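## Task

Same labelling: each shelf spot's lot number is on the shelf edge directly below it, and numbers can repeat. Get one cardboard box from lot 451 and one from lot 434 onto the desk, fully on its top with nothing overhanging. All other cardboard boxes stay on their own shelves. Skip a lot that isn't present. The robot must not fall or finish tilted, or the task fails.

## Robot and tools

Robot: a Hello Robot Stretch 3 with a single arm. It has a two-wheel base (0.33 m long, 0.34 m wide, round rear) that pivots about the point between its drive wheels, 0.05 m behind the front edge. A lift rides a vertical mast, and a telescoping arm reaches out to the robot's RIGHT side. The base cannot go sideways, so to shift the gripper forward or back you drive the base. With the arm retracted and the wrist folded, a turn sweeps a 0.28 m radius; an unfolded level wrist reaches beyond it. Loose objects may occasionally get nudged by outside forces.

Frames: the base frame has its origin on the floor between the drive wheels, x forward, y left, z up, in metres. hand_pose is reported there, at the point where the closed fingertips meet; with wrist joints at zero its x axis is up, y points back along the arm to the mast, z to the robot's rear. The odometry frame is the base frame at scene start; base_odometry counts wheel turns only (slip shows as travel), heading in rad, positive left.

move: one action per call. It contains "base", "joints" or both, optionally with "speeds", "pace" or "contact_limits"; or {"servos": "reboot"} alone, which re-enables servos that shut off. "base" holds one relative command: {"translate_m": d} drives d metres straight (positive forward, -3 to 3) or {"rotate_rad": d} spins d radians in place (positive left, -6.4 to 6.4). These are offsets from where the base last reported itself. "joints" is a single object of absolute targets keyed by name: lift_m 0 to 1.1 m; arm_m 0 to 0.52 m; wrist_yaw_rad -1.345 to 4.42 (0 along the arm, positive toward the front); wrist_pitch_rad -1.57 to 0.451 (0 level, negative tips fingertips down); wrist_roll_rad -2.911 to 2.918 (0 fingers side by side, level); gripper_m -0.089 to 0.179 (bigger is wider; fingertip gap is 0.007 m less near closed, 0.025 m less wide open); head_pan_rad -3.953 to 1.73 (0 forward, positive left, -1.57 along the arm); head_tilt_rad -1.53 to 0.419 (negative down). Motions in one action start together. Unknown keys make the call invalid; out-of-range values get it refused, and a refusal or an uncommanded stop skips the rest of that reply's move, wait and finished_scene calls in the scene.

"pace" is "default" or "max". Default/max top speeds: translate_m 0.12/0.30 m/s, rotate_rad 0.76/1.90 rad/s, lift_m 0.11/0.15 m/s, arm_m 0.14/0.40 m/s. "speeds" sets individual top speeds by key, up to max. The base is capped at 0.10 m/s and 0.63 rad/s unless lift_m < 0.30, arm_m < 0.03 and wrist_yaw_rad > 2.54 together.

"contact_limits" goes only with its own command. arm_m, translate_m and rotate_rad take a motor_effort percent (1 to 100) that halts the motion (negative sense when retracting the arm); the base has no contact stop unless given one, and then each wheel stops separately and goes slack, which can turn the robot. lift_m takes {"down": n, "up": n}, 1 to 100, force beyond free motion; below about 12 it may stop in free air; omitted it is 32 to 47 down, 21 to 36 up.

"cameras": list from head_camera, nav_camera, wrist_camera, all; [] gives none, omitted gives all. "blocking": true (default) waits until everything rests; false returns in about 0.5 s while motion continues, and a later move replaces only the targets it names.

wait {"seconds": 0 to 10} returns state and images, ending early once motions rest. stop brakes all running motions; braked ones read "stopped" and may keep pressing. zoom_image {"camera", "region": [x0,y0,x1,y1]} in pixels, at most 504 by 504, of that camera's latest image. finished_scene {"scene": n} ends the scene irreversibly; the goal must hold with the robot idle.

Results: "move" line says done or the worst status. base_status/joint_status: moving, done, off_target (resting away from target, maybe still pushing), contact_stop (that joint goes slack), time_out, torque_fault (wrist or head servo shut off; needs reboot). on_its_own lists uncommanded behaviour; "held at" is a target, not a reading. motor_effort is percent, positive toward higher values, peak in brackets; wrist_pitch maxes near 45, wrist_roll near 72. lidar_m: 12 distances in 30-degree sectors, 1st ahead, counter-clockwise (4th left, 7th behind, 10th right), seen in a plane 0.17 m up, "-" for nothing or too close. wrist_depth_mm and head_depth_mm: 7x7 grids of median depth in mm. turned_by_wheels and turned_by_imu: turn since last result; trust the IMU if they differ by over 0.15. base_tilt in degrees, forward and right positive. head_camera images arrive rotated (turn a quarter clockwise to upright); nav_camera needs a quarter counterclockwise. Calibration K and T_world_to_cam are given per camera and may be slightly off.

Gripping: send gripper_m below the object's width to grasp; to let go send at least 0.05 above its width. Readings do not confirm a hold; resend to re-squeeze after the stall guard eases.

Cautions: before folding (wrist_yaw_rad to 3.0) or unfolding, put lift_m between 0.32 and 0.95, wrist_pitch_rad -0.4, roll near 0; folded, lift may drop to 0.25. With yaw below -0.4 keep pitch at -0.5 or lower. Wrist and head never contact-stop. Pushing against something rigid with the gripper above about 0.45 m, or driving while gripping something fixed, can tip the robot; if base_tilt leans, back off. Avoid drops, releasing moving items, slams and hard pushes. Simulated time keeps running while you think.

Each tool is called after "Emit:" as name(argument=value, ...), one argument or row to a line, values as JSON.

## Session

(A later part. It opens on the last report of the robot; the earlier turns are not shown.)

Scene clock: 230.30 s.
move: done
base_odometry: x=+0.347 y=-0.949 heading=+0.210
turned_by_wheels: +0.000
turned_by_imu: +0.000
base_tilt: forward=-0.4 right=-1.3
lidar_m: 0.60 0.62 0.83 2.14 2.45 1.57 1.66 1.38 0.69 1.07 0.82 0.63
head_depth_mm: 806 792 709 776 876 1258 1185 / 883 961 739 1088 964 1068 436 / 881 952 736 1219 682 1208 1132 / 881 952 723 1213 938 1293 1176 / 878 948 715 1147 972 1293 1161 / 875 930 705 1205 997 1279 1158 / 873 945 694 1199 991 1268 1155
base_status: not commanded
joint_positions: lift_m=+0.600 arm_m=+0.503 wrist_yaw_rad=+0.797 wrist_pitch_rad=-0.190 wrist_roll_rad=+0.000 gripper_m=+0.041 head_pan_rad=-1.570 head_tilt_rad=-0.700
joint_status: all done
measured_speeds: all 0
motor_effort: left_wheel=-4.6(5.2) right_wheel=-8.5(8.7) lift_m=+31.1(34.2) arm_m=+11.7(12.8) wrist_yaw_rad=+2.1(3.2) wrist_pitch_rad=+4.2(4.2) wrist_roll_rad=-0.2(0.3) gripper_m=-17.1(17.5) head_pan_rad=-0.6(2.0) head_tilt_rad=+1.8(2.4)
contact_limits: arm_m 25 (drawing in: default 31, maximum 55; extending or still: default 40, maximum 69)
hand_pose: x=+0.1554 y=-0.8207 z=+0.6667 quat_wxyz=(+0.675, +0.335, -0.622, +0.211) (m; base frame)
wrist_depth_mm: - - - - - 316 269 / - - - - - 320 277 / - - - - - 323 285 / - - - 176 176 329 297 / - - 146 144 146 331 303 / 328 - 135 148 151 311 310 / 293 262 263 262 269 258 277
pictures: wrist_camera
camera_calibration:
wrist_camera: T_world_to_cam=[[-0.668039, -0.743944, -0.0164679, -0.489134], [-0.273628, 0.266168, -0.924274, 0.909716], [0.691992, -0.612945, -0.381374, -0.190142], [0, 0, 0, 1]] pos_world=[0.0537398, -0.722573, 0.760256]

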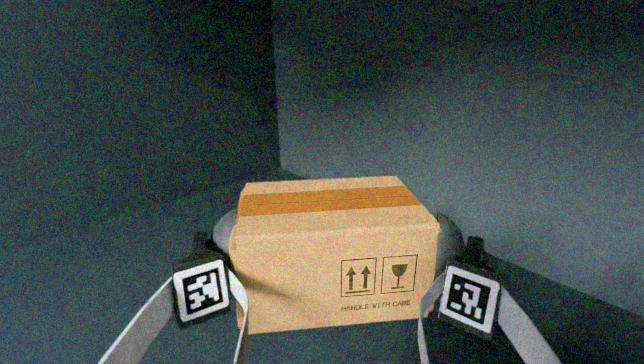

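Emit:
move(
  joints={"arm_m": 0.005},
  cameras=[],
)

Emit:
move(
  base={"rotate_rad": -1.163},
  cameras=[],
)

Emit:
move(
  base={"translate_m": -1.31},
  joints={"lift_m": 0.75},
  cameras=[],
)

Emit:
move(
  base={"rotate_rad": -0.408},
  joints={"wrist_yaw_rad": 0, "head_tilt_rad": -0.6},
  cameras=["wrist_camera","head_camera","nav_camera"],
)

Scene clock: 278.10 s.
move: done
base_odometry: x=+0.347 y=-0.949 heading=+0.210
turned_by_wheels: +0.000
turned_by_imu: +0.000
base_tilt: forward=-0.4 right=-1.2
lidar_m: 0.60 0.62 0.83 2.14 2.45 1.57 1.67 1.39 0.69 1.07 0.82 0.63
head_depth_mm: 806 791 711 781 872 1259 1188 / 886 965 740 1094 965 1148 1189 / 883 956 732 1210 989 1302 1175 / 883 951 724 1203 982 1293 1172 / 882 948 715 1203 971 1283 1167 / 876 929 705 1200 996 1277 1116 / 876 945 697 1196 991 1273 568
base_status: not commanded
joint_positions: lift_m=+0.600 arm_m=+0.005 wrist_yaw_rad=+0.797 wrist_pitch_rad=-0.190 wrist_roll_rad=+0.000 gripper_m=+0.041 head_pan_rad=-1.570 head_tilt_rad=-0.700
joint_status: all done
measured_speeds: all 0
motor_effort: left_wheel=-4.6(5.2) right_wheel=-8.1(8.9) lift_m=+25.9(31.8) arm_m=-12.4(14.8) wrist_yaw_rad=+1.3(3.2) wrist_pitch_rad=+4.1(4.3) wrist_roll_rad=+0.1(0.6) gripper_m=-17.1(17.6) head_pan_rad=-1.0(1.9) head_tilt_rad=+0.2(1.8)
hand_pose: x=+0.1553 y=-0.3227 z=+0.6667 quat_wxyz=(+0.675, +0.335, -0.622, +0.211) (m; base frame)
wrist_depth_mm: 417 457 - - 842 - - / 427 - - - 890 - - / 445 - - - - - - / 449 - - 177 177 - - / 456 - 146 144 146 - - / 478 - 134 149 150 - - / - - 150 156 - 105 -
pictures: none
No camera images: "cameras" was empty.

Scene clock: 281.07 s.
move: done
base_odometry: x=+0.347 y=-0.949 heading=-0.952
turned_by_wheels: -1.163
turned_by_imu: -1.144
base_tilt: forward=-0.3 right=-1.2
lidar_m: 0.87 0.65 0.60 0.61 0.76 1.58 2.06 1.57 1.67 1.39 0.69 0.80
head_depth_mm: 1338 1467 1635 1836 1698 1398 1188 / 1383 1532 1714 1926 1689 1390 1184 / 1453 1608 1802 1970 1683 1383 1177 / 1510 1689 1906 2052 1661 1380 1170 / 1171 1305 1478 1741 1651 1367 1169 / 1202 1247 1503 1335 1542 1362 1114 / 1257 1035 1508 1217 1457 1273 568
base_status: done
joint_positions: lift_m=+0.600 arm_m=+0.005 wrist_yaw_rad=+0.797 wrist_pitch_rad=-0.190 wrist_roll_rad=+0.000 gripper_m=+0.041 head_pan_rad=-1.570 head_tilt_rad=-0.700
joint_status: not commanded
measured_speeds: all 0
motor_effort: left_wheel=+7.3(12.0) right_wheel=-9.3(13.4) lift_m=+28.1(29.0) arm_m=-12.4(13.5) wrist_yaw_rad=+2.1(3.3) wrist_pitch_rad=+4.1(4.2) wrist_roll_rad=-0.2(0.3) gripper_m=-17.5(17.6) head_pan_rad=-0.3(1.2) head_tilt_rad=+0.4(1.2)
hand_pose: x=+0.1554 y=-0.3226 z=+0.6667 quat_wxyz=(+0.675, +0.335, -0.622, +0.211) (m; base frame)
wrist_depth_mm: - - 826 - - - - / - - - - - - - / - - - - - - - / - - - 177 189 - - / - - 146 144 147 - - / - - 135 148 150 - - / - - 150 664 - 120 938
pictures: none
No camera images: "cameras" was empty.

Scene clock: 295.30 s.
move: done
base_odometry: x=-0.413 y=+0.118 heading=-0.952
turned_by_wheels: +0.000
turned_by_imu: -0.001
base_tilt: forward=-0.3 right=-1.3
lidar_m: 1.80 1.19 1.09 1.11 1.38 2.45 1.24 0.58 0.81 0.76 1.48 1.82
head_depth_mm: 950 1041 1153 974 757 627 974 / 984 1081 1192 963 751 652 1205 / 1021 1136 1231 950 748 667 1175 / 1056 1181 1320 942 741 1275 1167 / 1094 1226 1395 1540 737 1355 356 / 1141 1267 1458 1704 1512 1296 382 / 1194 1344 1547 1818 1627 491 1132
base_status: done
joint_positions: lift_m=+0.750 arm_m=+0.005 wrist_yaw_rad=+0.797 wrist_pitch_rad=-0.190 wrist_roll_rad=+0.000 gripper_m=+0.041 head_pan_rad=-1.570 head_tilt_rad=-0.700
joint_status: all done
measured_speeds: all 0
motor_effort: left_wheel=-2.4(10.1) right_wheel=-8.5(15.6) lift_m=+30.2(34.1) arm_m=-10.4(13.4) wrist_yaw_rad=+1.9(3.3) wrist_pitch_rad=+4.1(4.3) wrist_roll_rad=+0.0(0.3) gripper_m=-17.0(17.9) head_pan_rad=+1.0(1.1) head_tilt_rad=-1.5(2.4)
hand_pose: x=+0.1554 y=-0.3226 z=+0.8167 quat_wxyz=(+0.675, +0.335, -0.622, +0.211) (m; base frame)
wrist_depth_mm: - - - - - - - / - - - - - - 879 / - - - - - - 915 / - - - 190 - - - / - - 146 143 147 - - / - - 135 149 150 - - / - - - - - 124 -
pictures: none
No camera images: "cameras" was empty.

Scene clock: 297.07 s.
move: done
base_odometry: x=-0.413 y=+0.118 heading=-1.360
turned_by_wheels: -0.408
turned_by_imu: -0.401
base_tilt: forward=-0.5 right=-1.2
lidar_m: 1.82 1.57 1.14 1.10 1.13 1.54 2.45 1.24 0.58 0.78 0.77 1.64
head_depth_mm: 979 1073 1192 1133 844 669 1193 / 977 1070 1191 1125 834 664 1155 / 974 1069 1195 1112 829 627 1172 / 973 1067 1185 1095 822 542 352 / 968 1070 1184 1089 818 620 1217 / 970 1066 1183 1085 813 650 1192 / 969 1063 1180 1127 805 648 1211
base_status: done
joint_positions: lift_m=+0.750 arm_m=+0.005 wrist_yaw_rad=+0.002 wrist_pitch_rad=-0.190 wrist_roll_rad=+0.000 gripper_m=+0.041 head_pan_rad=-1.570 head_tilt_rad=-0.600
joint_status: all done
measured_speeds: all 0
motor_effort: left_wheel=+7.0(11.5) right_wheel=-11.1(15.1) lift_m=+29.1(30.6) arm_m=-11.0(11.0) wrist_yaw_rad=-2.2(6.2) wrist_pitch_rad=+4.1(4.2) wrist_roll_rad=-0.3(0.3) gripper_m=-17.1(17.6) head_pan_rad=+0.8(1.3) head_tilt_rad=+3.3(6.7)
hand_pose: x=-0.0209 y=-0.3971 z=+0.8167 quat_wxyz=(+0.704, +0.068, -0.703, -0.067) (m; base frame)
wrist_depth_mm: 855 - - - - - - / 902 - - - - - - / 942 - - - - - - / - - - 178 176 - - / - - 146 143 146 - - / - - 135 148 151 - - / - - 149 155 - 105 -
pictures: head_camera (sideways), nav_camera (sideways), wrist_camera
camera_calibration:
head_camera: T_world_to_cam=[[-0.0466302, 0.520278, -0.852723, 1.12521], [0.997499, -0.0211393, -0.067445, 0.0812948], [-0.0531161, -0.853735, -0.517991, 0.630003], [0, 0, 0, 1]] pos_world=[0.00484057, -0.0458475, 1.29131]
nav_camera: T_world_to_cam=[[0.0174091, -0.542768, 0.839702, -1.04964], [-0.999791, -0.0184336, 0.00881298, 0.0448513], [0.0106953, -0.839681, -0.542975, 0.659815], [0, 0, 0, 1]] pos_world=[0.0560582, -0.014849, 1.23925]
wrist_camera: T_world_to_cam=[[-0.998898, -0.0439553, -0.0164355, -0.0182459], [-0.00159562, 0.381842, -0.924226, 0.938905], [0.0469004, -0.923182, -0.381492, 0.112181], [0, 0, 0, 1]] pos_world=[-0.021989, -0.255752, 0.910257]

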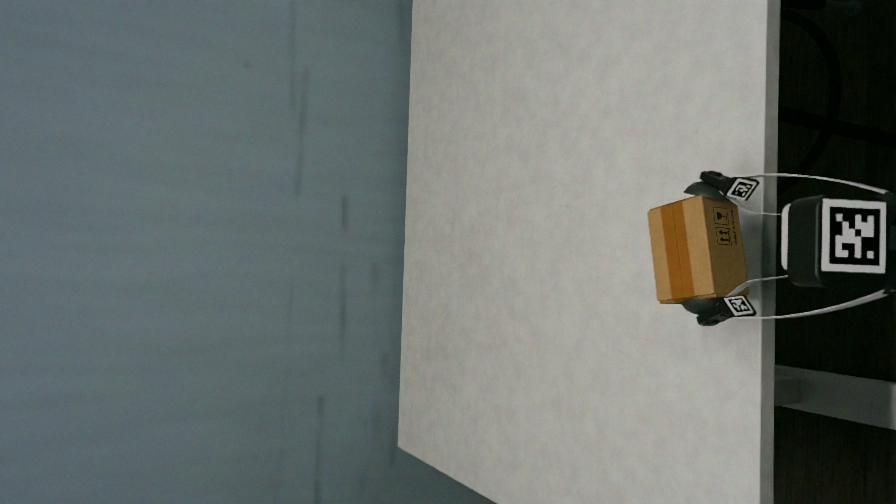

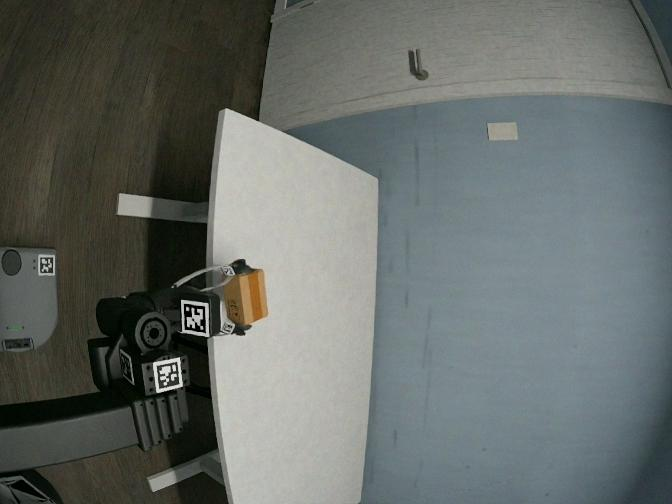

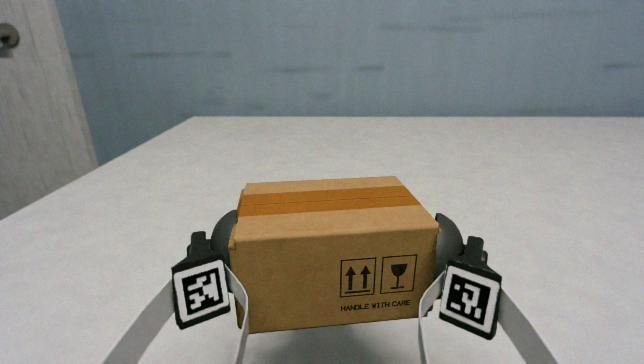

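Emit:
move(
  joints={"arm_m": 0.22},
  cameras=[],
)

Emit:
move(
  joints={"lift_m": 0.692},
  cameras=["wrist_camera"],
)

Emit:
move(
  joints={"lift_m": 0.66},
  speeds={"lift_m": 0.02},
  contact_limits={"lift_m": {"down": 13}},
  cameras=["wrist_camera","head_camera"],
)

Scene clock: 310.83 s.
move: done
base_odometry: x=-0.413 y=+0.118 heading=-1.360
turned_by_wheels: +0.000
turned_by_imu: +0.000
base_tilt: forward=-0.3 right=-1.0
lidar_m: 1.83 1.58 1.14 1.10 1.13 1.54 2.45 1.24 0.58 0.78 0.77 1.64
head_depth_mm: 976 1079 1187 1141 841 672 330 / 975 1075 1192 1118 838 391 331 / 973 1067 1189 1116 474 435 1210 / 975 1069 1191 1106 535 474 1225 / 969 1069 1185 1093 815 654 1225 / 970 1062 1186 1080 811 650 1191 / 969 1068 1174 1126 809 647 1214
base_status: not commanded
joint_positions: lift_m=+0.750 arm_m=+0.220 wrist_yaw_rad=+0.002 wrist_pitch_rad=-0.190 wrist_roll_rad=+0.000 gripper_m=+0.041 head_pan_rad=-1.570 head_tilt_rad=-0.600
joint_status: all done
measured_speeds: all 0
motor_effort: left_wheel=+7.0(7.4) right_wheel=-9.7(11.1) lift_m=+29.1(29.8) arm_m=+13.5(14.6) wrist_yaw_rad=-2.1(4.1) wrist_pitch_rad=+4.3(4.3) wrist_roll_rad=+0.1(0.3) gripper_m=-17.1(17.6) head_pan_rad=+0.9(1.9) head_tilt_rad=+2.6(4.2)
hand_pose: x=-0.0209 y=-0.6120 z=+0.8166 quat_wxyz=(+0.704, +0.068, -0.703, -0.067) (m; base frame)
wrist_depth_mm: - - - - - - - / - - - - - - - / - - - - - - - / - - - 176 176 - - / - - 146 144 146 - - / - - 135 148 150 - - / - - 150 155 - 105 -
pictures: none
No camera images: "cameras" was empty.

Scene clock: 312.20 s.
move: done
base_odometry: x=-0.413 y=+0.118 heading=-1.360
turned_by_wheels: +0.000
turned_by_imu: +0.000
base_tilt: forward=-0.3 right=-1.3
lidar_m: 1.82 1.57 1.14 1.10 1.13 1.54 2.45 1.24 0.58 0.78 0.76 1.64
head_depth_mm: 978 1071 1193 1131 840 670 1167 / 973 1072 1195 1125 836 477 364 / 974 1072 1189 1110 828 467 1179 / 972 1067 1190 1102 748 490 1207 / 968 1067 1180 1089 814 654 1222 / 973 1062 1185 1080 815 652 1192 / 969 1064 1181 1125 807 648 1214
base_status: not commanded
joint_positions: lift_m=+0.692 arm_m=+0.220 wrist_yaw_rad=+0.002 wrist_pitch_rad=-0.190 wrist_roll_rad=+0.000 gripper_m=+0.041 head_pan_rad=-1.570 head_tilt_rad=-0.600
joint_status: all done
measured_speeds: all 0
motor_effort: left_wheel=+7.0(7.2) right_wheel=-10.5(10.7) lift_m=+23.4(26.4) arm_m=+12.4(13.8) wrist_yaw_rad=-2.9(3.3) wrist_pitch_rad=+4.3(4.3) wrist_roll_rad=+0.1(0.3) gripper_m=-17.1(17.2) head_pan_rad=+1.6(2.0) head_tilt_rad=+2.8(3.4)
hand_pose: x=-0.0209 y=-0.6120 z=+0.7586 quat_wxyz=(+0.704, +0.068, -0.703, -0.067) (m; base frame)
wrist_depth_mm: - - - - - - - / - - - - - - - / - - - - - - - / - - - 176 177 - - / - - 146 144 146 - - / - - 135 149 151 - - / - - 150 155 - 105 -
pictures: wrist_camera
camera_calibration:
wrist_camera: T_world_to_cam=[[-0.998898, -0.0439458, -0.0164531, -0.0286301], [-0.00159493, 0.38222, -0.92407, 0.967441], [0.0468977, -0.923026, -0.381869, -0.108035], [0, 0, 0, 1]] pos_world=[-0.021989, -0.470753, 0.852257]

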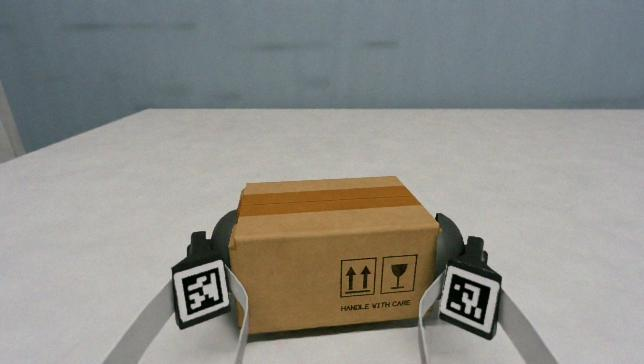

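Scene clock: 314.17 s.
move: done
base_odometry: x=-0.413 y=+0.118 heading=-1.360
turned_by_wheels: +0.000
turned_by_imu: +0.000
base_tilt: forward=-0.4 right=-1.3
lidar_m: 1.82 1.58 1.14 1.10 1.13 1.54 2.45 1.24 0.58 0.78 0.77 1.64
head_depth_mm: 981 1077 1199 1136 843 670 1171 / 977 1077 1195 1128 838 648 403 / 970 1069 1192 1113 830 492 1153 / 971 1069 1189 1103 769 512 1199 / 971 1067 1188 1092 817 654 1232 / 968 1065 1185 1079 810 651 1195 / 975 1067 1177 1130 806 648 1213
base_status: not commanded
joint_positions: lift_m=+0.660 arm_m=+0.220 wrist_yaw_rad=+0.002 wrist_pitch_rad=-0.110 wrist_roll_rad=+0.000 gripper_m=+0.041 head_pan_rad=-1.570 head_tilt_rad=-0.600
joint_status: all done
measured_speeds: all 0
on_its_own: wrist_pitch_rad is at rest, and its effort (-10.6) is outside its rest range (-8 to +12)
motor_effort: left_wheel=+6.5(7.1) right_wheel=-10.0(10.7) lift_m=+18.7(26.6) arm_m=+11.7(13.0) wrist_yaw_rad=-2.1(3.6) wrist_pitch_rad=-10.6(11.0) wrist_roll_rad=+0.2(0.3) gripper_m=-16.1(17.3) head_pan_rad=+1.5(2.2) head_tilt_rad=+2.6(3.3)
contact_limits: lift_m down 13 (down: maximum 72; up: maximum 65)
hand_pose: x=-0.0209 y=-0.6170 z=+0.7467 quat_wxyz=(+0.706, +0.040, -0.706, -0.038) (m; base frame)
wrist_depth_mm: - - - - - - - / - - - - - - - / - - - - - - - / - - - 177 - - - / - - 141 141 146 - - / - - 134 147 150 - - / - - 147 152 - 104 -
pictures: head_camera (sideways), wrist_camera
camera_calibration:
head_camera: T_world_to_cam=[[-0.0466506, 0.519853, -0.852981, 1.12552], [0.997498, -0.0211606, -0.0674508, 0.0813013], [-0.0531141, -0.853994, -0.517565, 0.629439], [0, 0, 0, 1]] pos_world=[0.00484052, -0.0458496, 1.29131]
wrist_camera: T_world_to_cam=[[-0.998894, -0.0451633, -0.0130914, -0.0322877], [-0.00139711, 0.30679, -0.951776, 0.932492], [0.0470016, -0.950705, -0.306513, -0.190632], [0, 0, 0, 1]] pos_world=[-0.0219892, -0.468771, 0.82867]

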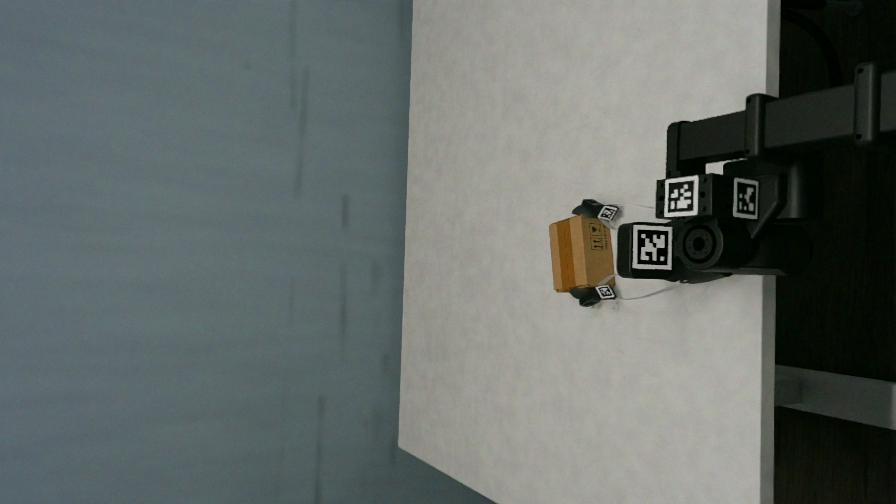

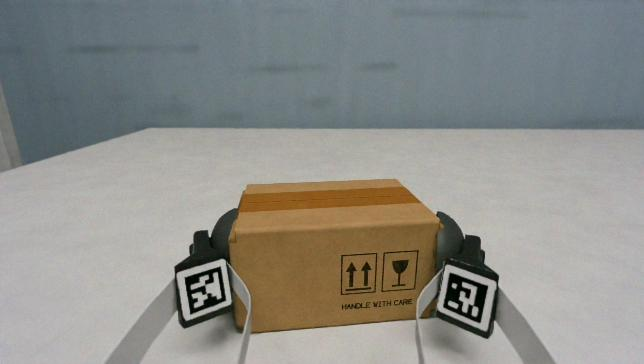

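Emit:
move(
  joints={"lift_m": 0.674},
  cameras=[],
)

Emit:
move(
  joints={"gripper_m": 0.179},
  cameras=["wrist_camera"],
)

Emit:
move(
  joints={"lift_m": 0.79},
  cameras=[],
)

Emit:
move(
  joints={"arm_m": 0.005, "head_pan_rad": 0, "head_tilt_rad": -0.4},
  cameras=["wrist_camera", "head_camera","nav_camera"],
)

Scene clock: 323.23 s.
move: done
base_odometry: x=-0.413 y=+0.118 heading=-1.360
turned_by_wheels: +0.000
turned_by_imu: +0.000
base_tilt: forward=-0.2 right=-1.2
lidar_m: 1.83 1.57 1.14 1.10 1.13 1.54 2.45 1.24 0.58 0.78 0.76 1.64
head_depth_mm: 983 1074 1191 1141 840 670 1169 / 977 1069 1194 1121 835 632 390 / 977 1073 1193 1109 830 478 1153 / 973 1069 1188 1102 757 500 1196 / 971 1070 1185 1085 815 655 1222 / 972 1063 1186 1078 812 652 1191 / 967 1065 1183 1126 805 646 1210
base_status: not commanded
joint_positions: lift_m=+0.674 arm_m=+0.220 wrist_yaw_rad=+0.002 wrist_pitch_rad=-0.157 wrist_roll_rad=+0.000 gripper_m=+0.041 head_pan_rad=-1.570 head_tilt_rad=-0.600
joint_status: all done
measured_speeds: all 0
motor_effort: left_wheel=+7.0(7.2) right_wheel=-9.3(10.5) lift_m=+28.0(30.8) arm_m=+9.7(10.5) wrist_yaw_rad=-2.6(3.6) wrist_pitch_rad=-2.1(10.6) wrist_roll_rad=-0.2(0.2) gripper_m=-15.9(16.7) head_pan_rad=+2.1(2.3) head_tilt_rad=+1.6(2.4)
hand_pose: x=-0.0209 y=-0.6143 z=+0.7489 quat_wxyz=(+0.705, +0.056, -0.705, -0.055) (m; base frame)
wrist_depth_mm: - - - - - - - / - - - - - - - / - - - - - - - / - - - 176 176 - - / - - 144 144 147 - - / - - 135 148 150 - - / - - 149 155 - 106 -
pictures: none
No camera images: "cameras" was empty.

Scene clock: 325.17 s.
move: done
base_odometry: x=-0.413 y=+0.118 heading=-1.360
turned_by_wheels: +0.000
turned_by_imu: +0.000
base_tilt: forward=-0.4 right=-1.2
lidar_m: 1.83 1.57 1.14 1.10 1.13 1.54 2.45 1.24 0.58 0.78 0.77 1.64
head_depth_mm: 978 1077 1194 1131 840 669 1165 / 972 1069 1200 1121 835 631 389 / 972 1072 1190 1116 827 477 1154 / 969 1070 1185 1102 756 501 1203 / 971 1067 1188 1093 817 652 1221 / 969 1064 1184 1083 814 651 1196 / 968 1061 1177 1126 805 647 1216
base_status: not commanded
joint_positions: lift_m=+0.674 arm_m=+0.220 wrist_yaw_rad=+0.002 wrist_pitch_rad=-0.179 wrist_roll_rad=+0.000 gripper_m=+0.179 head_pan_rad=-1.570 head_tilt_rad=-0.600
joint_status: all done
measured_speeds: all 0
motor_effort: left_wheel=+6.6(7.0) right_wheel=-9.7(10.5) lift_m=+22.8(28.0) arm_m=+8.3(10.2) wrist_yaw_rad=-2.1(3.5) wrist_pitch_rad=+2.1(2.2) wrist_roll_rad=+0.0(0.3) gripper_m=+0.7(83.3) head_pan_rad=+2.6(2.6) head_tilt_rad=+1.3(2.3)
hand_pose: x=-0.0210 y=-0.6128 z=+0.7434 quat_wxyz=(+0.705, +0.064, -0.704, -0.063) (m; base frame)
wrist_depth_mm: - - - - - - - / - - - - - - - / - - - - - - - / - - 161 172 160 - - / - 142 139 141 146 - - / - 126 149 150 156 - - / - - - - - - 105
pictures: wrist_camera
camera_calibration:
wrist_camera: T_world_to_cam=[[-0.998913, -0.0437778, -0.0160281, -0.0292733], [-0.00139616, 0.371743, -0.928334, 0.950462], [0.0465988, -0.927303, -0.3714, -0.12502], [0, 0, 0, 1]] pos_world=[-0.0220887, -0.470541, 0.835445]

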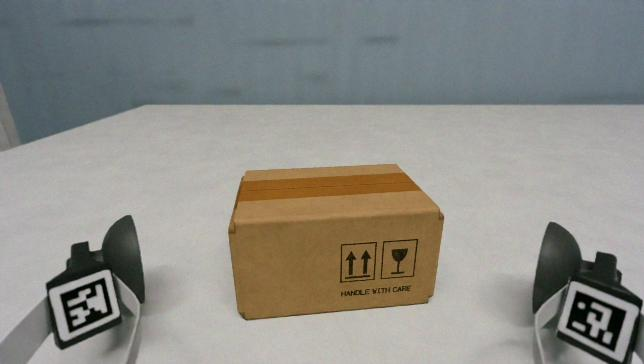

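Scene clock: 327.07 s.
move: done
base_odometry: x=-0.413 y=+0.118 heading=-1.360
turned_by_wheels: +0.000
turned_by_imu: +0.000
base_tilt: forward=-0.4 right=-1.1
lidar_m: 1.82 1.57 1.14 1.10 1.14 1.54 2.45 1.24 0.58 0.78 0.77 1.64
head_depth_mm: 971 1071 1198 1136 843 650 291 / 972 1071 1192 1122 436 355 991 / 975 1064 1187 1113 422 440 1204 / 977 1071 1186 1100 509 605 1225 / 973 1069 1185 1091 766 653 1224 / 972 1065 1182 1081 814 650 1194 / 964 1064 1184 1135 807 648 1211
base_status: not commanded
joint_positions: lift_m=+0.790 arm_m=+0.220 wrist_yaw_rad=+0.002 wrist_pitch_rad=-0.180 wrist_roll_rad=+0.000 gripper_m=+0.179 head_pan_rad=-1.570 head_tilt_rad=-0.600
joint_status: all done
measured_speeds: all 0
motor_effort: left_wheel=+6.3(7.3) right_wheel=-9.3(10.1) lift_m=+30.1(33.8) arm_m=+7.6(9.1) wrist_yaw_rad=-2.1(4.1) wrist_pitch_rad=+2.2(2.4) wrist_roll_rad=-0.1(0.5) gripper_m=+0.8(1.2) head_pan_rad=+1.8(2.7) head_tilt_rad=+0.9(2.1)
hand_pose: x=-0.0210 y=-0.6128 z=+0.8592 quat_wxyz=(+0.705, +0.064, -0.704, -0.063) (m; base frame)
wrist_depth_mm: - - - - - - - / - - - - - - - / - - - - - - - / - - - - - - - / 795 142 - - - - - / - 126 - - - - - / - - - 221 - - 105
pictures: none
No camera images: "cameras" was empty.

Scene clock: 329.90 s.
move: done
base_odometry: x=-0.413 y=+0.118 heading=-1.360
turned_by_wheels: +0.000
turned_by_imu: +0.000
base_tilt: forward=-0.3 right=-1.2
lidar_m: 1.83 1.57 1.14 1.10 1.13 1.54 2.45 1.24 0.58 0.78 0.77 1.64
head_depth_mm: 1904 1968 1930 2056 2162 1802 1432 / 1928 2008 2151 2288 2341 1800 1430 / 1918 2016 2176 2273 2273 1785 1415 / 1919 2041 2158 2245 2285 1781 1408 / 1570 1668 1799 2044 2078 1772 1400 / 1909 2035 2135 2276 2238 1769 1393 / 1906 2013 2121 2230 2215 1751 1379
base_status: not commanded
joint_positions: lift_m=+0.790 arm_m=+0.005 wrist_yaw_rad=+0.002 wrist_pitch_rad=-0.180 wrist_roll_rad=+0.000 gripper_m=+0.179 head_pan_rad=+0.003 head_tilt_rad=-0.396
joint_status: all done
measured_speeds: all 0
motor_effort: left_wheel=+6.6(7.3) right_wheel=-9.6(10.3) lift_m=+22.8(31.4) arm_m=-12.2(15.1) wrist_yaw_rad=-2.3(3.9) wrist_pitch_rad=+2.3(2.4) wrist_roll_rad=-0.3(0.3) gripper_m=+0.5(1.2) head_pan_rad=-3.3(4.6) head_tilt_rad=-1.7(7.4)
hand_pose: x=-0.0210 y=-0.3978 z=+0.8592 quat_wxyz=(+0.705, +0.064, -0.704, -0.063) (m; base frame)
wrist_depth_mm: 854 - - - - - - / 915 - - - - - - / 946 - - - - - - / - - - - - - - / - 142 - 392 - - - / - 126 - - - - - / - - - - - - 105
pictures: head_camera (sideways), nav_camera (sideways), wrist_camera
camera_calibration:
head_camera: T_world_to_cam=[[-0.336653, -0.0473426, -0.940438, 1.24138], [0.0317599, 0.997596, -0.0615893, 0.0795983], [0.941093, -0.0506024, -0.33434, 0.385008], [0, 0, 0, 1]] pos_world=[0.0530573, -0.00115443, 1.30107]
nav_camera: T_world_to_cam=[[0.361424, 0.0182156, 0.932224, -1.17242], [0.0188842, -0.999747, 0.0122136, 0.0341421], [0.93221, 0.01319, -0.361676, 0.418254], [0, 0, 0, 1]] pos_world=[0.0331931, 0.0499729, 1.24381]
wrist_camera: T_world_to_cam=[[-0.998913, -0.0437644, -0.0160709, -0.0179593], [-0.00139737, 0.372658, -0.927968, 0.978018], [0.0466009, -0.926936, -0.372314, 0.118357], [0, 0, 0, 1]] pos_world=[-0.0220887, -0.255542, 0.951346]

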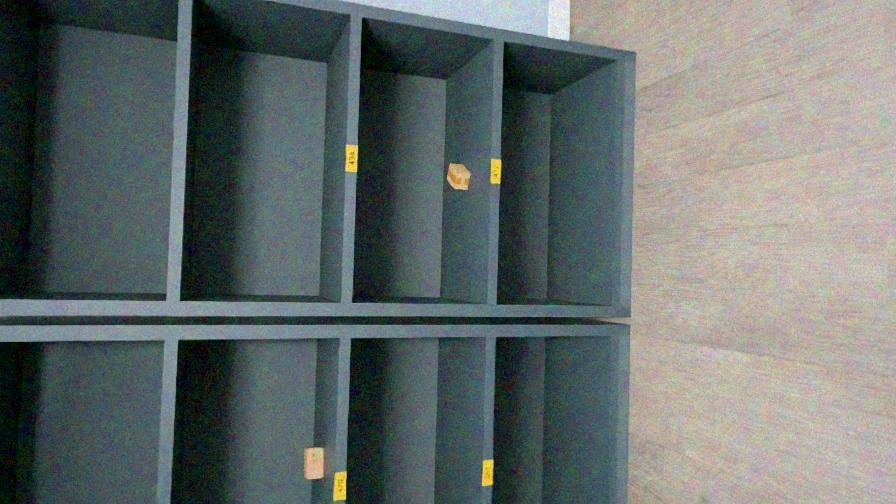

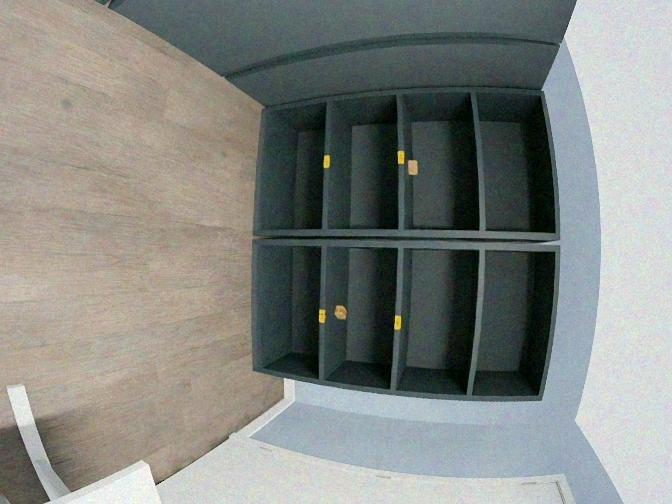

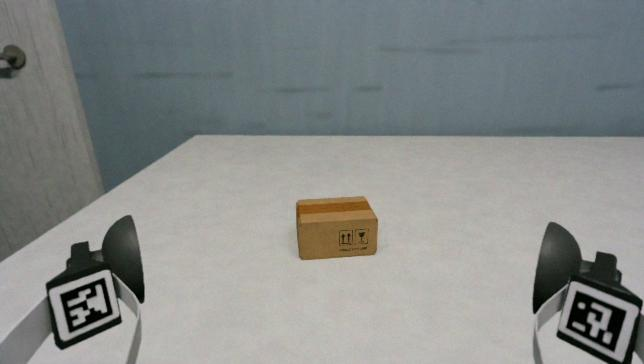

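Emit:
move(
  joints={"wrist_pitch_rad": -0.4, "gripper_m": 0.037},
  cameras=[],
)

Emit:
move(
  joints={"wrist_yaw_rad": 3.0},
  cameras=[],
)

Emit:
move(
  base={"translate_m": -1.4},
  joints={"lift_m": 0.35, "head_pan_rad": 2.2, "head_tilt_rad": -0.3},
  pace="max",
  cameras=["nav_camera"],
)

Scene clock: 347.27 s.
move: done
base_odometry: x=-0.413 y=+0.118 heading=-1.360
turned_by_wheels: +0.000
turned_by_imu: +0.000
base_tilt: forward=-0.4 right=-1.1
lidar_m: 1.83 1.57 1.14 1.10 1.14 1.54 2.45 1.24 0.59 0.78 0.77 1.64
head_depth_mm: 1891 1857 1930 2024 2231 1805 1420 / 1933 2027 2175 2270 2284 1804 1413 / 1923 2050 2169 2289 2293 1773 1412 / 1906 2032 2155 2256 2281 1765 1406 / 1630 1703 1813 1923 2059 1754 1401 / 1905 2029 2128 2252 2247 1748 1384 / 1899 2021 2118 2243 2218 1754 1386
base_status: not commanded
joint_positions: lift_m=+0.790 arm_m=+0.005 wrist_yaw_rad=+0.002 wrist_pitch_rad=-0.412 wrist_roll_rad=+0.000 gripper_m=+0.037 head_pan_rad=+0.000 head_tilt_rad=-0.400
joint_status: all done
measured_speeds: all 0
motor_effort: left_wheel=+6.6(7.1) right_wheel=-9.7(10.2) lift_m=+25.1(25.4) arm_m=-12.1(12.7) wrist_yaw_rad=-2.1(3.3) wrist_pitch_rad=+1.8(3.0) wrist_roll_rad=-0.1(0.3) gripper_m=+0.5(83.7) head_pan_rad=-3.4(3.7) head_tilt_rad=-3.3(4.8)
hand_pose: x=-0.0211 y=-0.3751 z=+0.8040 quat_wxyz=(+0.693, +0.146, -0.692, -0.144) (m; base frame)
wrist_depth_mm: 888 - - - - - - / 942 - - - - - - / - - - 376 - - - / - - - - - - - / - - - 150 152 - - / - - 126 - 126 - - / 997 995 911 967 942 943 941
pictures: none
No camera images: "cameras" was empty.

Scene clock: 349.77 s.
move: done
base_odometry: x=-0.413 y=+0.118 heading=-1.360
turned_by_wheels: +0.000
turned_by_imu: +0.000
base_tilt: forward=-0.2 right=-1.3
lidar_m: 1.83 1.57 1.14 1.10 1.13 1.54 2.45 1.24 0.58 0.78 0.76 1.64
head_depth_mm: 1876 1867 1909 2025 2228 1795 1430 / 1928 2016 2177 2280 2295 1782 1416 / 1931 2061 2148 2264 2287 1773 1414 / 1929 2034 2128 2264 2249 1757 1401 / 1629 1705 1797 1918 2080 1774 1398 / 1914 2031 2115 2235 2227 1748 1393 / 1908 2015 2123 2247 2207 1740 1395
base_status: not commanded
joint_positions: lift_m=+0.790 arm_m=+0.005 wrist_yaw_rad=+2.997 wrist_pitch_rad=-0.412 wrist_roll_rad=+0.000 gripper_m=+0.037 head_pan_rad=+0.000 head_tilt_rad=-0.400
joint_status: all done
measured_speeds: all 0
motor_effort: left_wheel=+6.6(7.0) right_wheel=-8.9(9.9) lift_m=+28.1(28.2) arm_m=-11.3(12.0) wrist_yaw_rad=+2.0(5.9) wrist_pitch_rad=+1.8(1.9) wrist_roll_rad=-0.3(0.3) gripper_m=+0.0(0.8) head_pan_rad=-3.3(3.7) head_tilt_rad=-3.9(4.8)
hand_pose: x=+0.0112 y=+0.0728 z=+0.8040 quat_wxyz=(+0.195, +0.700, +0.095, +0.680) (m; base frame)
wrist_depth_mm: - 141 - - - - - / - 152 - - - - - / - 165 - - - - - / - 187 - - - - - / - - 210 - - - - / - - 127 - 129 - - / - - 268 949 946 968 955
pictures: none
No camera images: "cameras" was empty.

"joints": head_pan_rad = 2.2 is out of range -3.953 to 1.73

Emit:
move(
  base={"translate_m": -1.9},
  joints={"lift_m": 0.35, "head_pan_rad": 1.3, "head_tilt_rad": -0.3},
  pace="max",
  cameras=["nav_camera","head_camera"],
)

Scene clock: 369.73 s.
move: time_out
base_odometry: x=-0.707 y=+1.489 heading=-1.359
turned_by_wheels: +0.000
turned_by_imu: -0.002
base_tilt: forward=-0.3 right=-1.1
lidar_m: 3.20 1.55 1.13 1.08 1.53 1.10 1.06 1.10 1.25 1.20 0.83 1.11
head_depth_mm: 1071 1127 1194 1261 1339 1443 1507 / 1031 1088 1147 1213 1285 1363 1447 / 997 1046 1099 1164 1234 1312 1393 / 968 1011 1070 1123 1190 1254 1331 / 936 977 1026 1083 1142 1207 1279 / 908 949 998 1043 1101 1162 1234 / 881 918 967 1020 1082 1159 1429
base_status: translate_m time_out (by the wheels' count: -1.4016 of -1.9000)
joint_positions: lift_m=+0.350 arm_m=+0.005 wrist_yaw_rad=+2.997 wrist_pitch_rad=-0.414 wrist_roll_rad=+0.000 gripper_m=+0.037 head_pan_rad=+1.300 head_tilt_rad=-0.300
joint_status: all done
measured_speeds: all 0
motor_effort: left_wheel=+0.0(9.7) right_wheel=-0.7(15.0) lift_m=+28.7(31.5) arm_m=-7.0(11.1) wrist_yaw_rad=+1.2(3.7) wrist_pitch_rad=+2.3(2.4) wrist_roll_rad=+0.0(0.4) gripper_m=+0.4(1.0) head_pan_rad=-2.7(5.6) head_tilt_rad=+5.7(10.0)
hand_pose: x=+0.0111 y=+0.0725 z=+0.3635 quat_wxyz=(+0.195, +0.700, +0.095, +0.680) (m; base frame)
wrist_depth_mm: - 141 - - - - - / - 152 - - - - - / - 167 - - - - - / 852 189 225 837 819 826 814 / 708 676 211 669 669 668 677 / 603 593 127 566 129 579 582 / 517 534 270 352 501 505 503
pictures: head_camera (sideways), nav_camera (sideways)
camera_calibration:
head_camera: T_world_to_cam=[[-0.0208806, -0.248241, -0.968473, 1.27611], [-0.950224, 0.306125, -0.0579794, 0.0809279], [0.310866, 0.919056, -0.242277, 0.26902], [0, 0, 0, 1]] pos_world=[0.0199164, 0.0447639, 1.30574]
nav_camera: T_world_to_cam=[[0.0558532, 0.264888, 0.96266, -1.2103], [0.967195, -0.253667, 0.0136834, 0.026423], [0.24782, 0.930316, -0.270367, 0.303658], [0, 0, 0, 1]] pos_world=[-0.0332092, 0.0448006, 1.24685]

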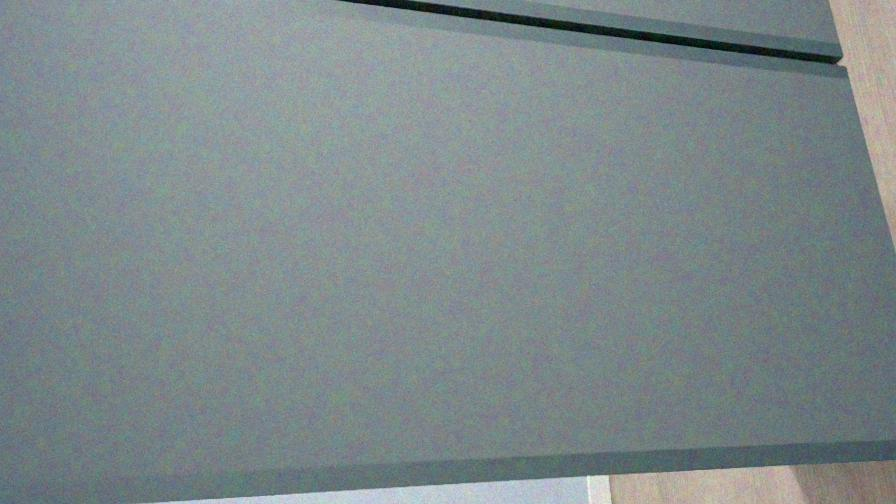

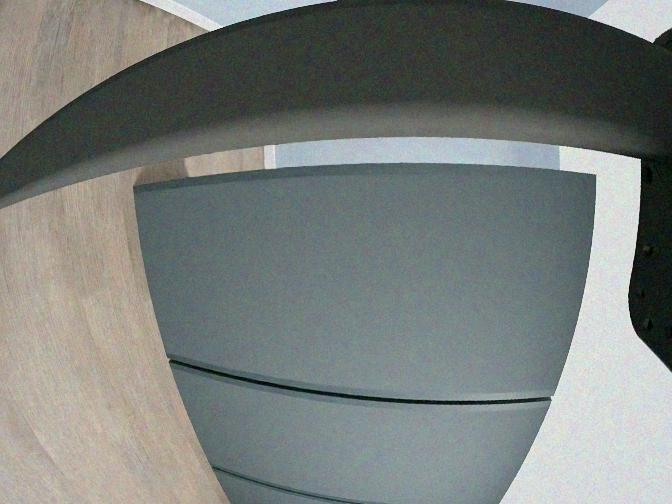

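Emit:
move(
  base={"translate_m": -0.52},
  joints={"lift_m": 0.28},
  pace="max",
  cameras=[],
)

Emit:
move(
  base={"rotate_rad": 1.57},
  joints={"head_pan_rad": -0.4, "head_tilt_rad": -0.3},
  pace="max",
  cameras=["head_camera","nav_camera"],
)

Scene clock: 381.67 s.
move: done
base_odometry: x=-0.816 y=+1.997 heading=-1.359
turned_by_wheels: +0.000
turned_by_imu: +0.000
base_tilt: forward=-0.2 right=-1.3
lidar_m: 3.71 1.55 1.18 2.23 0.79 0.57 0.55 0.57 0.77 1.21 1.25 1.15
head_depth_mm: 1064 1114 1183 1256 1335 1429 1499 / 1025 1074 1143 1202 1283 1360 1448 / 1047 1077 1122 1173 1235 1308 1393 / 2258 1467 1484 1517 1574 1602 1480 / 2202 2324 2442 2574 2670 2005 1525 / 2156 2257 2350 2482 2578 1988 1530 / 2090 2180 2326 2398 2513 1971 1525
base_status: done
joint_positions: lift_m=+0.280 arm_m=+0.005 wrist_yaw_rad=+2.997 wrist_pitch_rad=-0.415 wrist_roll_rad=+0.000 gripper_m=+0.037 head_pan_rad=+1.300 head_tilt_rad=-0.300
joint_status: all done
measured_speeds: all 0
motor_effort: left_wheel=+0.3(14.3) right_wheel=-9.6(14.0) lift_m=+25.9(31.5) arm_m=-6.2(7.5) wrist_yaw_rad=+1.3(3.7) wrist_pitch_rad=+2.3(2.4) wrist_roll_rad=-0.3(0.4) gripper_m=+0.2(1.0) head_pan_rad=-3.1(3.6) head_tilt_rad=+5.1(6.0)
hand_pose: x=+0.0111 y=+0.0725 z=+0.2934 quat_wxyz=(+0.195, +0.700, +0.096, +0.680) (m; base frame)
wrist_depth_mm: - 141 - - - - - / - 152 - - - - - / 798 166 846 902 879 892 882 / 716 192 224 715 710 704 696 / 599 575 211 569 563 577 578 / 509 507 127 300 129 495 496 / 280 281 262 270 422 433 429
pictures: none
No camera images: "cameras" was empty.

Scene clock: 383.80 s.
move: done
base_odometry: x=-0.816 y=+1.997 heading=+0.210
turned_by_wheels: +1.570
turned_by_imu: +1.539
base_tilt: forward=-0.3 right=-1.2
lidar_m: 2.42 0.80 0.57 0.55 0.56 0.75 1.21 1.25 1.15 3.72 1.58 1.17
head_depth_mm: 1204 1263 1350 1442 1538 1658 1562 / 1135 1190 1264 1341 1425 1526 1556 / 1074 1124 1185 1269 1339 1428 1494 / 1016 1063 1124 1188 1256 1338 1405 / 1182 1235 1292 1352 1420 1500 1454 / 2232 2317 2411 2560 2617 1980 1530 / 2119 2218 2324 2429 2518 1980 1517
base_status: done
joint_positions: lift_m=+0.280 arm_m=+0.005 wrist_yaw_rad=+2.997 wrist_pitch_rad=-0.415 wrist_roll_rad=+0.000 gripper_m=+0.037 head_pan_rad=-0.408 head_tilt_rad=-0.300
joint_status: all done
measured_speeds: translate_m=+0.000 rotate_rad=+0.000 lift_m=+0.000 arm_m=+0.000 wrist_yaw_rad=+0.000 wrist_pitch_rad=+0.000 wrist_roll_rad=+0.000 head_pan_rad=+0.024 head_tilt_rad=+0.000
motor_effort: left_wheel=-6.8(14.9) right_wheel=+8.1(14.5) lift_m=+24.8(25.8) arm_m=-12.3(13.4) wrist_yaw_rad=+1.9(2.8) wrist_pitch_rad=+2.2(2.4) wrist_roll_rad=-0.1(0.3) gripper_m=+0.5(0.7) head_pan_rad=+3.4(5.0) head_tilt_rad=+5.2(9.1)
hand_pose: x=+0.0111 y=+0.0725 z=+0.2934 quat_wxyz=(+0.195, +0.700, +0.096, +0.680) (m; base frame)
wrist_depth_mm: 504 142 534 548 571 589 610 / 543 151 573 601 617 622 - / 582 167 611 639 - - - / - 185 194 676 678 699 695 / 611 576 211 574 568 576 579 / 513 509 127 301 128 494 496 / 280 282 262 269 421 435 427
pictures: head_camera (sideways), nav_camera (sideways)
camera_calibration:
head_camera: T_world_to_cam=[[-0.242942, 0.0546785, -0.968499, 1.27748], [0.433507, 0.899284, -0.0579716, 0.0724628], [0.867785, -0.433935, -0.242177, 0.265517], [0, 0, 0, 1]] pos_world=[0.0485289, -0.0197983, 1.30574]
nav_camera: T_world_to_cam=[[0.254652, -0.0915871, 0.962686, -1.21157], [-0.383856, -0.923291, 0.0136995, 0.0346532], [0.887585, -0.373022, -0.270274, 0.299557], [0, 0, 0, 1]] pos_world=[0.0559485, 0.0327721, 1.24685]

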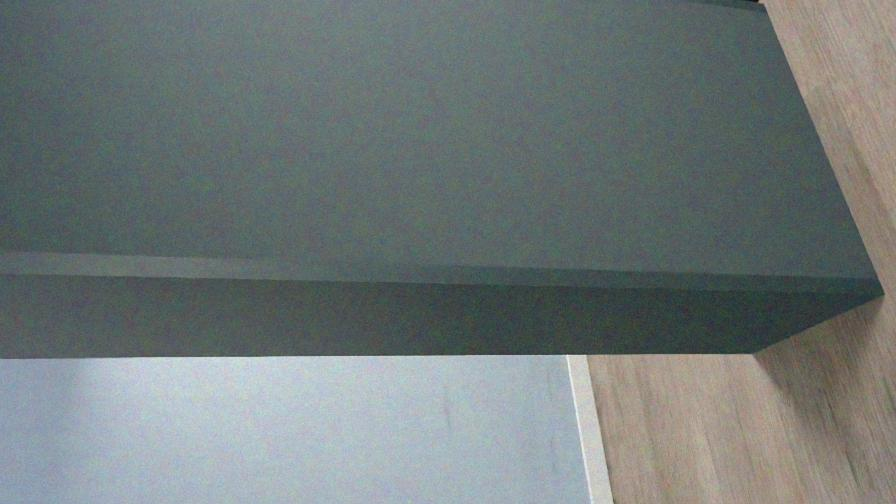

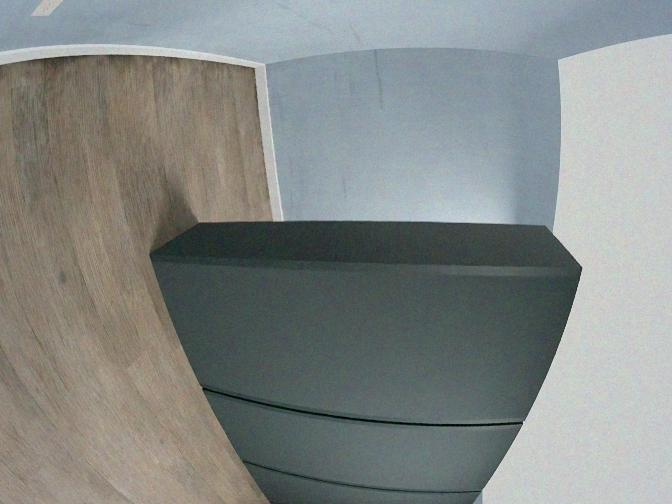

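Emit:
move(
  base={"translate_m": 1.98},
  joints={"head_pan_rad": -1.9, "head_tilt_rad": -0.3},
  pace="max",
  cameras=["head_camera","nav_camera"],
)

Scene clock: 401.30 s.
move: done
base_odometry: x=+1.121 y=+2.410 heading=+0.210
turned_by_wheels: +0.000
turned_by_imu: +0.001
base_tilt: forward=-0.4 right=-1.3
lidar_m: 0.57 0.59 0.64 0.61 0.63 0.84 2.14 0.60 0.60 2.26 0.84 0.60
head_depth_mm: 1212 759 1250 1217 739 1118 656 / 1287 989 1410 1352 842 1216 926 / 1226 1263 1361 1321 1497 1203 1329 / 1184 1234 1303 1338 1447 1400 1445 / 1739 2031 2159 2234 2104 1889 1542 / 2974 2807 2955 3119 2668 1982 1520 / 3220 3589 3774 3850 2854 1974 1527
base_status: done
joint_positions: lift_m=+0.280 arm_m=+0.005 wrist_yaw_rad=+2.997 wrist_pitch_rad=-0.415 wrist_roll_rad=+0.000 gripper_m=+0.037 head_pan_rad=-1.900 head_tilt_rad=-0.300
joint_status: all done
measured_speeds: all 0
motor_effort: left_wheel=+2.1(13.4) right_wheel=+1.5(15.0) lift_m=+29.3(31.4) arm_m=+5.0(8.3) wrist_yaw_rad=+1.7(3.1) wrist_pitch_rad=+2.2(2.4) wrist_roll_rad=-0.1(0.3) gripper_m=+0.2(1.0) head_pan_rad=+3.0(5.0) head_tilt_rad=+4.1(8.4)
hand_pose: x=+0.0110 y=+0.0725 z=+0.2934 quat_wxyz=(+0.195, +0.700, +0.096, +0.680) (m; base frame)
wrist_depth_mm: 556 142 592 610 617 636 656 / 603 152 628 - - - - / 629 166 172 - - 777 670 / 694 188 196 706 704 705 671 / 599 577 212 566 566 584 574 / 514 509 127 302 129 495 492 / 281 281 262 271 425 431 431
pictures: head_camera (sideways), nav_camera (sideways)
camera_calibration:
head_camera: T_world_to_cam=[[0.0352615, 0.246519, -0.968496, 1.2758], [0.930811, -0.360876, -0.0579672, 0.0693564], [-0.363797, -0.899443, -0.242188, 0.272977], [0, 0, 0, 1]] pos_world=[-0.0102363, -0.043954, 1.30574]
nav_camera: T_world_to_cam=[[-0.0711114, -0.261122, 0.962683, -1.20958], [-0.950819, 0.309445, 0.0137002, 0.038115], [-0.301475, -0.914363, -0.270285, 0.30684], [0, 0, 0, 1]] pos_world=[0.0427305, -0.0470779, 1.24685]

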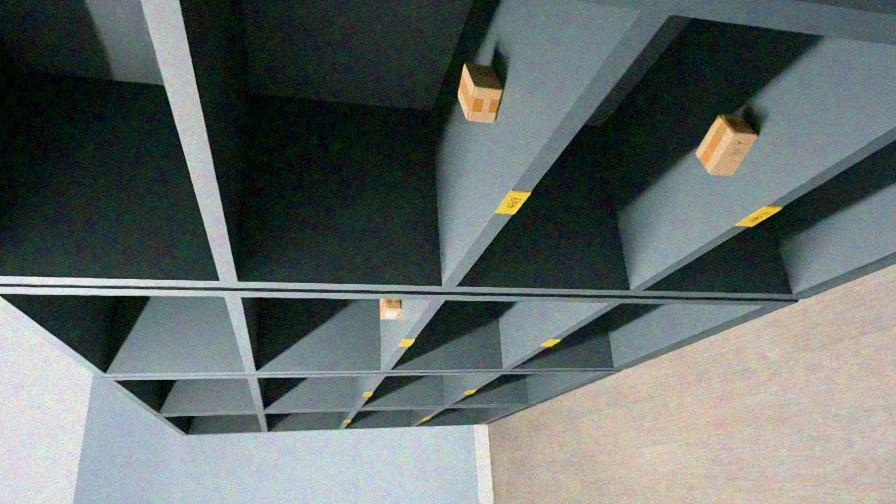

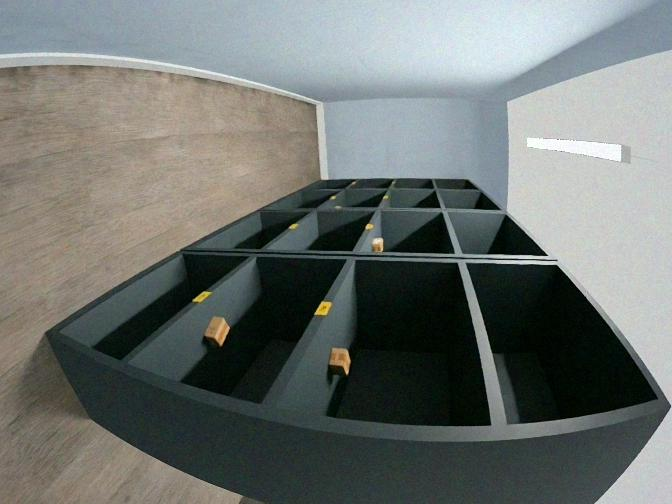

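Emit:
zoom_image(
  camera="head_camera",
  region=[480, 170, 800, 250],
)

Emit:
zoom_image(
  camera="head_camera",
  region=[320, 320, 580, 440],
)

Emit:
move(
  base={"rotate_rad": -1.57},
  joints={"head_pan_rad": -1.2, "head_tilt_rad": -0.35},
  pace="max",
  cameras=["head_camera","nav_camera"],
)

Scaled by 1.575 from the camera's 896x504 image, which has a finer 1280x720 frame.

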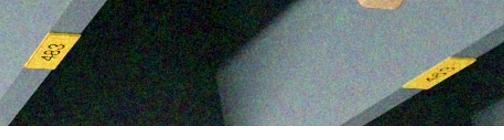

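Scaled by 1.938 from the camera's 896x504 image, which has a finer 1280x720 frame.

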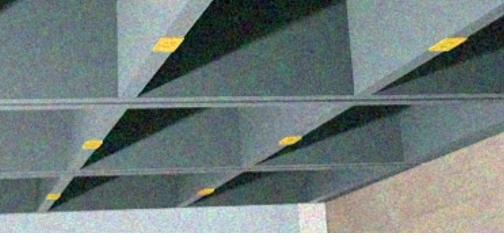

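Scene clock: 409.97 s.
move: done
base_odometry: x=+1.121 y=+2.410 heading=-1.359
turned_by_wheels: -1.570
turned_by_imu: -1.539
base_tilt: forward=-0.3 right=-1.2
lidar_m: 2.26 0.82 0.60 0.57 0.59 0.64 0.61 0.63 0.86 2.28 0.60 0.61
head_depth_mm: 2623 2767 2852 3036 2715 1909 1490 / 2693 2845 2992 3113 2650 1901 1487 / 2786 2935 3079 3267 2642 1884 1474 / 2898 3010 3203 3356 2593 1873 1476 / 763 805 855 907 971 1039 1128 / 629 656 691 723 765 805 855 / 536 556 579 602 628 658 691
base_status: done
joint_positions: lift_m=+0.280 arm_m=+0.005 wrist_yaw_rad=+2.997 wrist_pitch_rad=-0.415 wrist_roll_rad=+0.000 gripper_m=+0.037 head_pan_rad=-1.196 head_tilt_rad=-0.350
joint_status: all done
measured_speeds: all 0
motor_effort: left_wheel=+5.8(15.0) right_wheel=-9.0(14.4) lift_m=+28.5(29.7) arm_m=+1.3(9.8) wrist_yaw_rad=+1.6(3.1) wrist_pitch_rad=+2.2(2.3) wrist_roll_rad=+0.0(0.4) gripper_m=+0.2(0.8) head_pan_rad=-2.8(5.7) head_tilt_rad=-3.8(6.2)
hand_pose: x=+0.0110 y=+0.0725 z=+0.2934 quat_wxyz=(+0.195, +0.700, +0.096, +0.680) (m; base frame)
wrist_depth_mm: 535 142 539 - - - - / - 152 - - - - - / - 166 174 - - - - / - 187 194 687 684 705 692 / 599 582 211 570 563 577 573 / 511 511 127 299 129 493 496 / 281 281 262 270 427 433 434
pictures: head_camera (sideways), nav_camera (sideways)
camera_calibration:
head_camera: T_world_to_cam=[[-0.150208, 0.255441, -0.955085, 1.25943], [0.942119, 0.329876, -0.0599424, 0.0719186], [0.299748, -0.908808, -0.290206, 0.331409], [0, 0, 0, 1]] pos_world=[0.0220812, -0.0442469, 1.30335]
nav_camera: T_world_to_cam=[[0.132129, -0.289393, 0.948047, -1.19162], [-0.924911, -0.379964, 0.0129199, 0.0389859], [0.356485, -0.878567, -0.317867, 0.364798], [0, 0, 0, 1]] pos_world=[0.0634609, -0.00953354, 1.24517]

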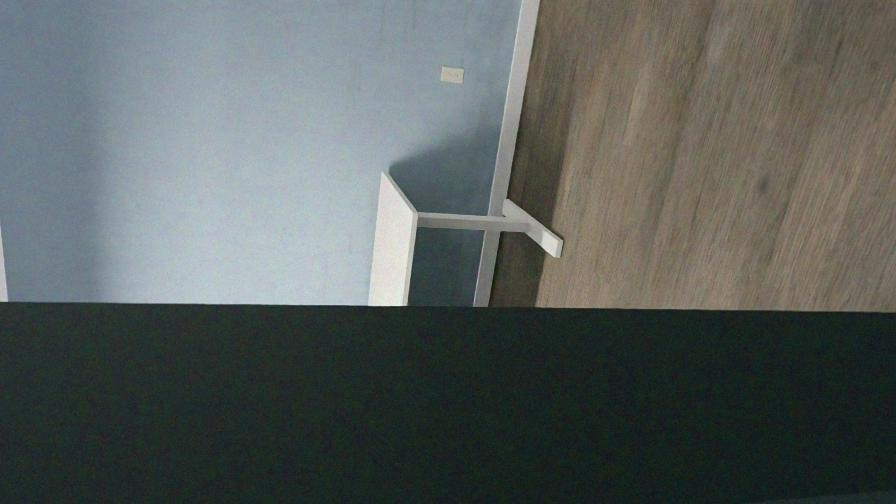

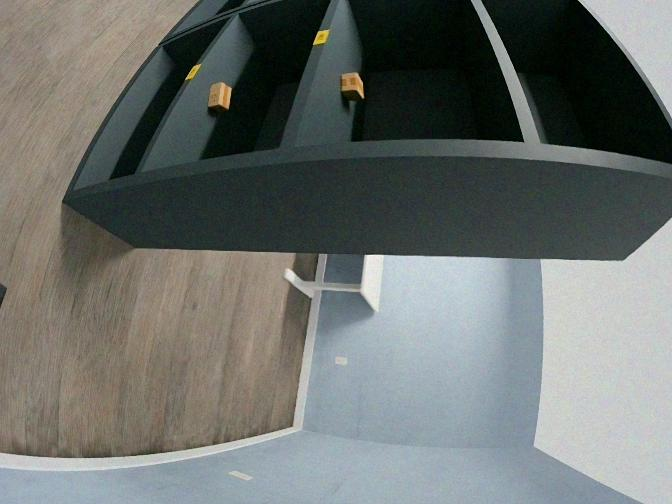

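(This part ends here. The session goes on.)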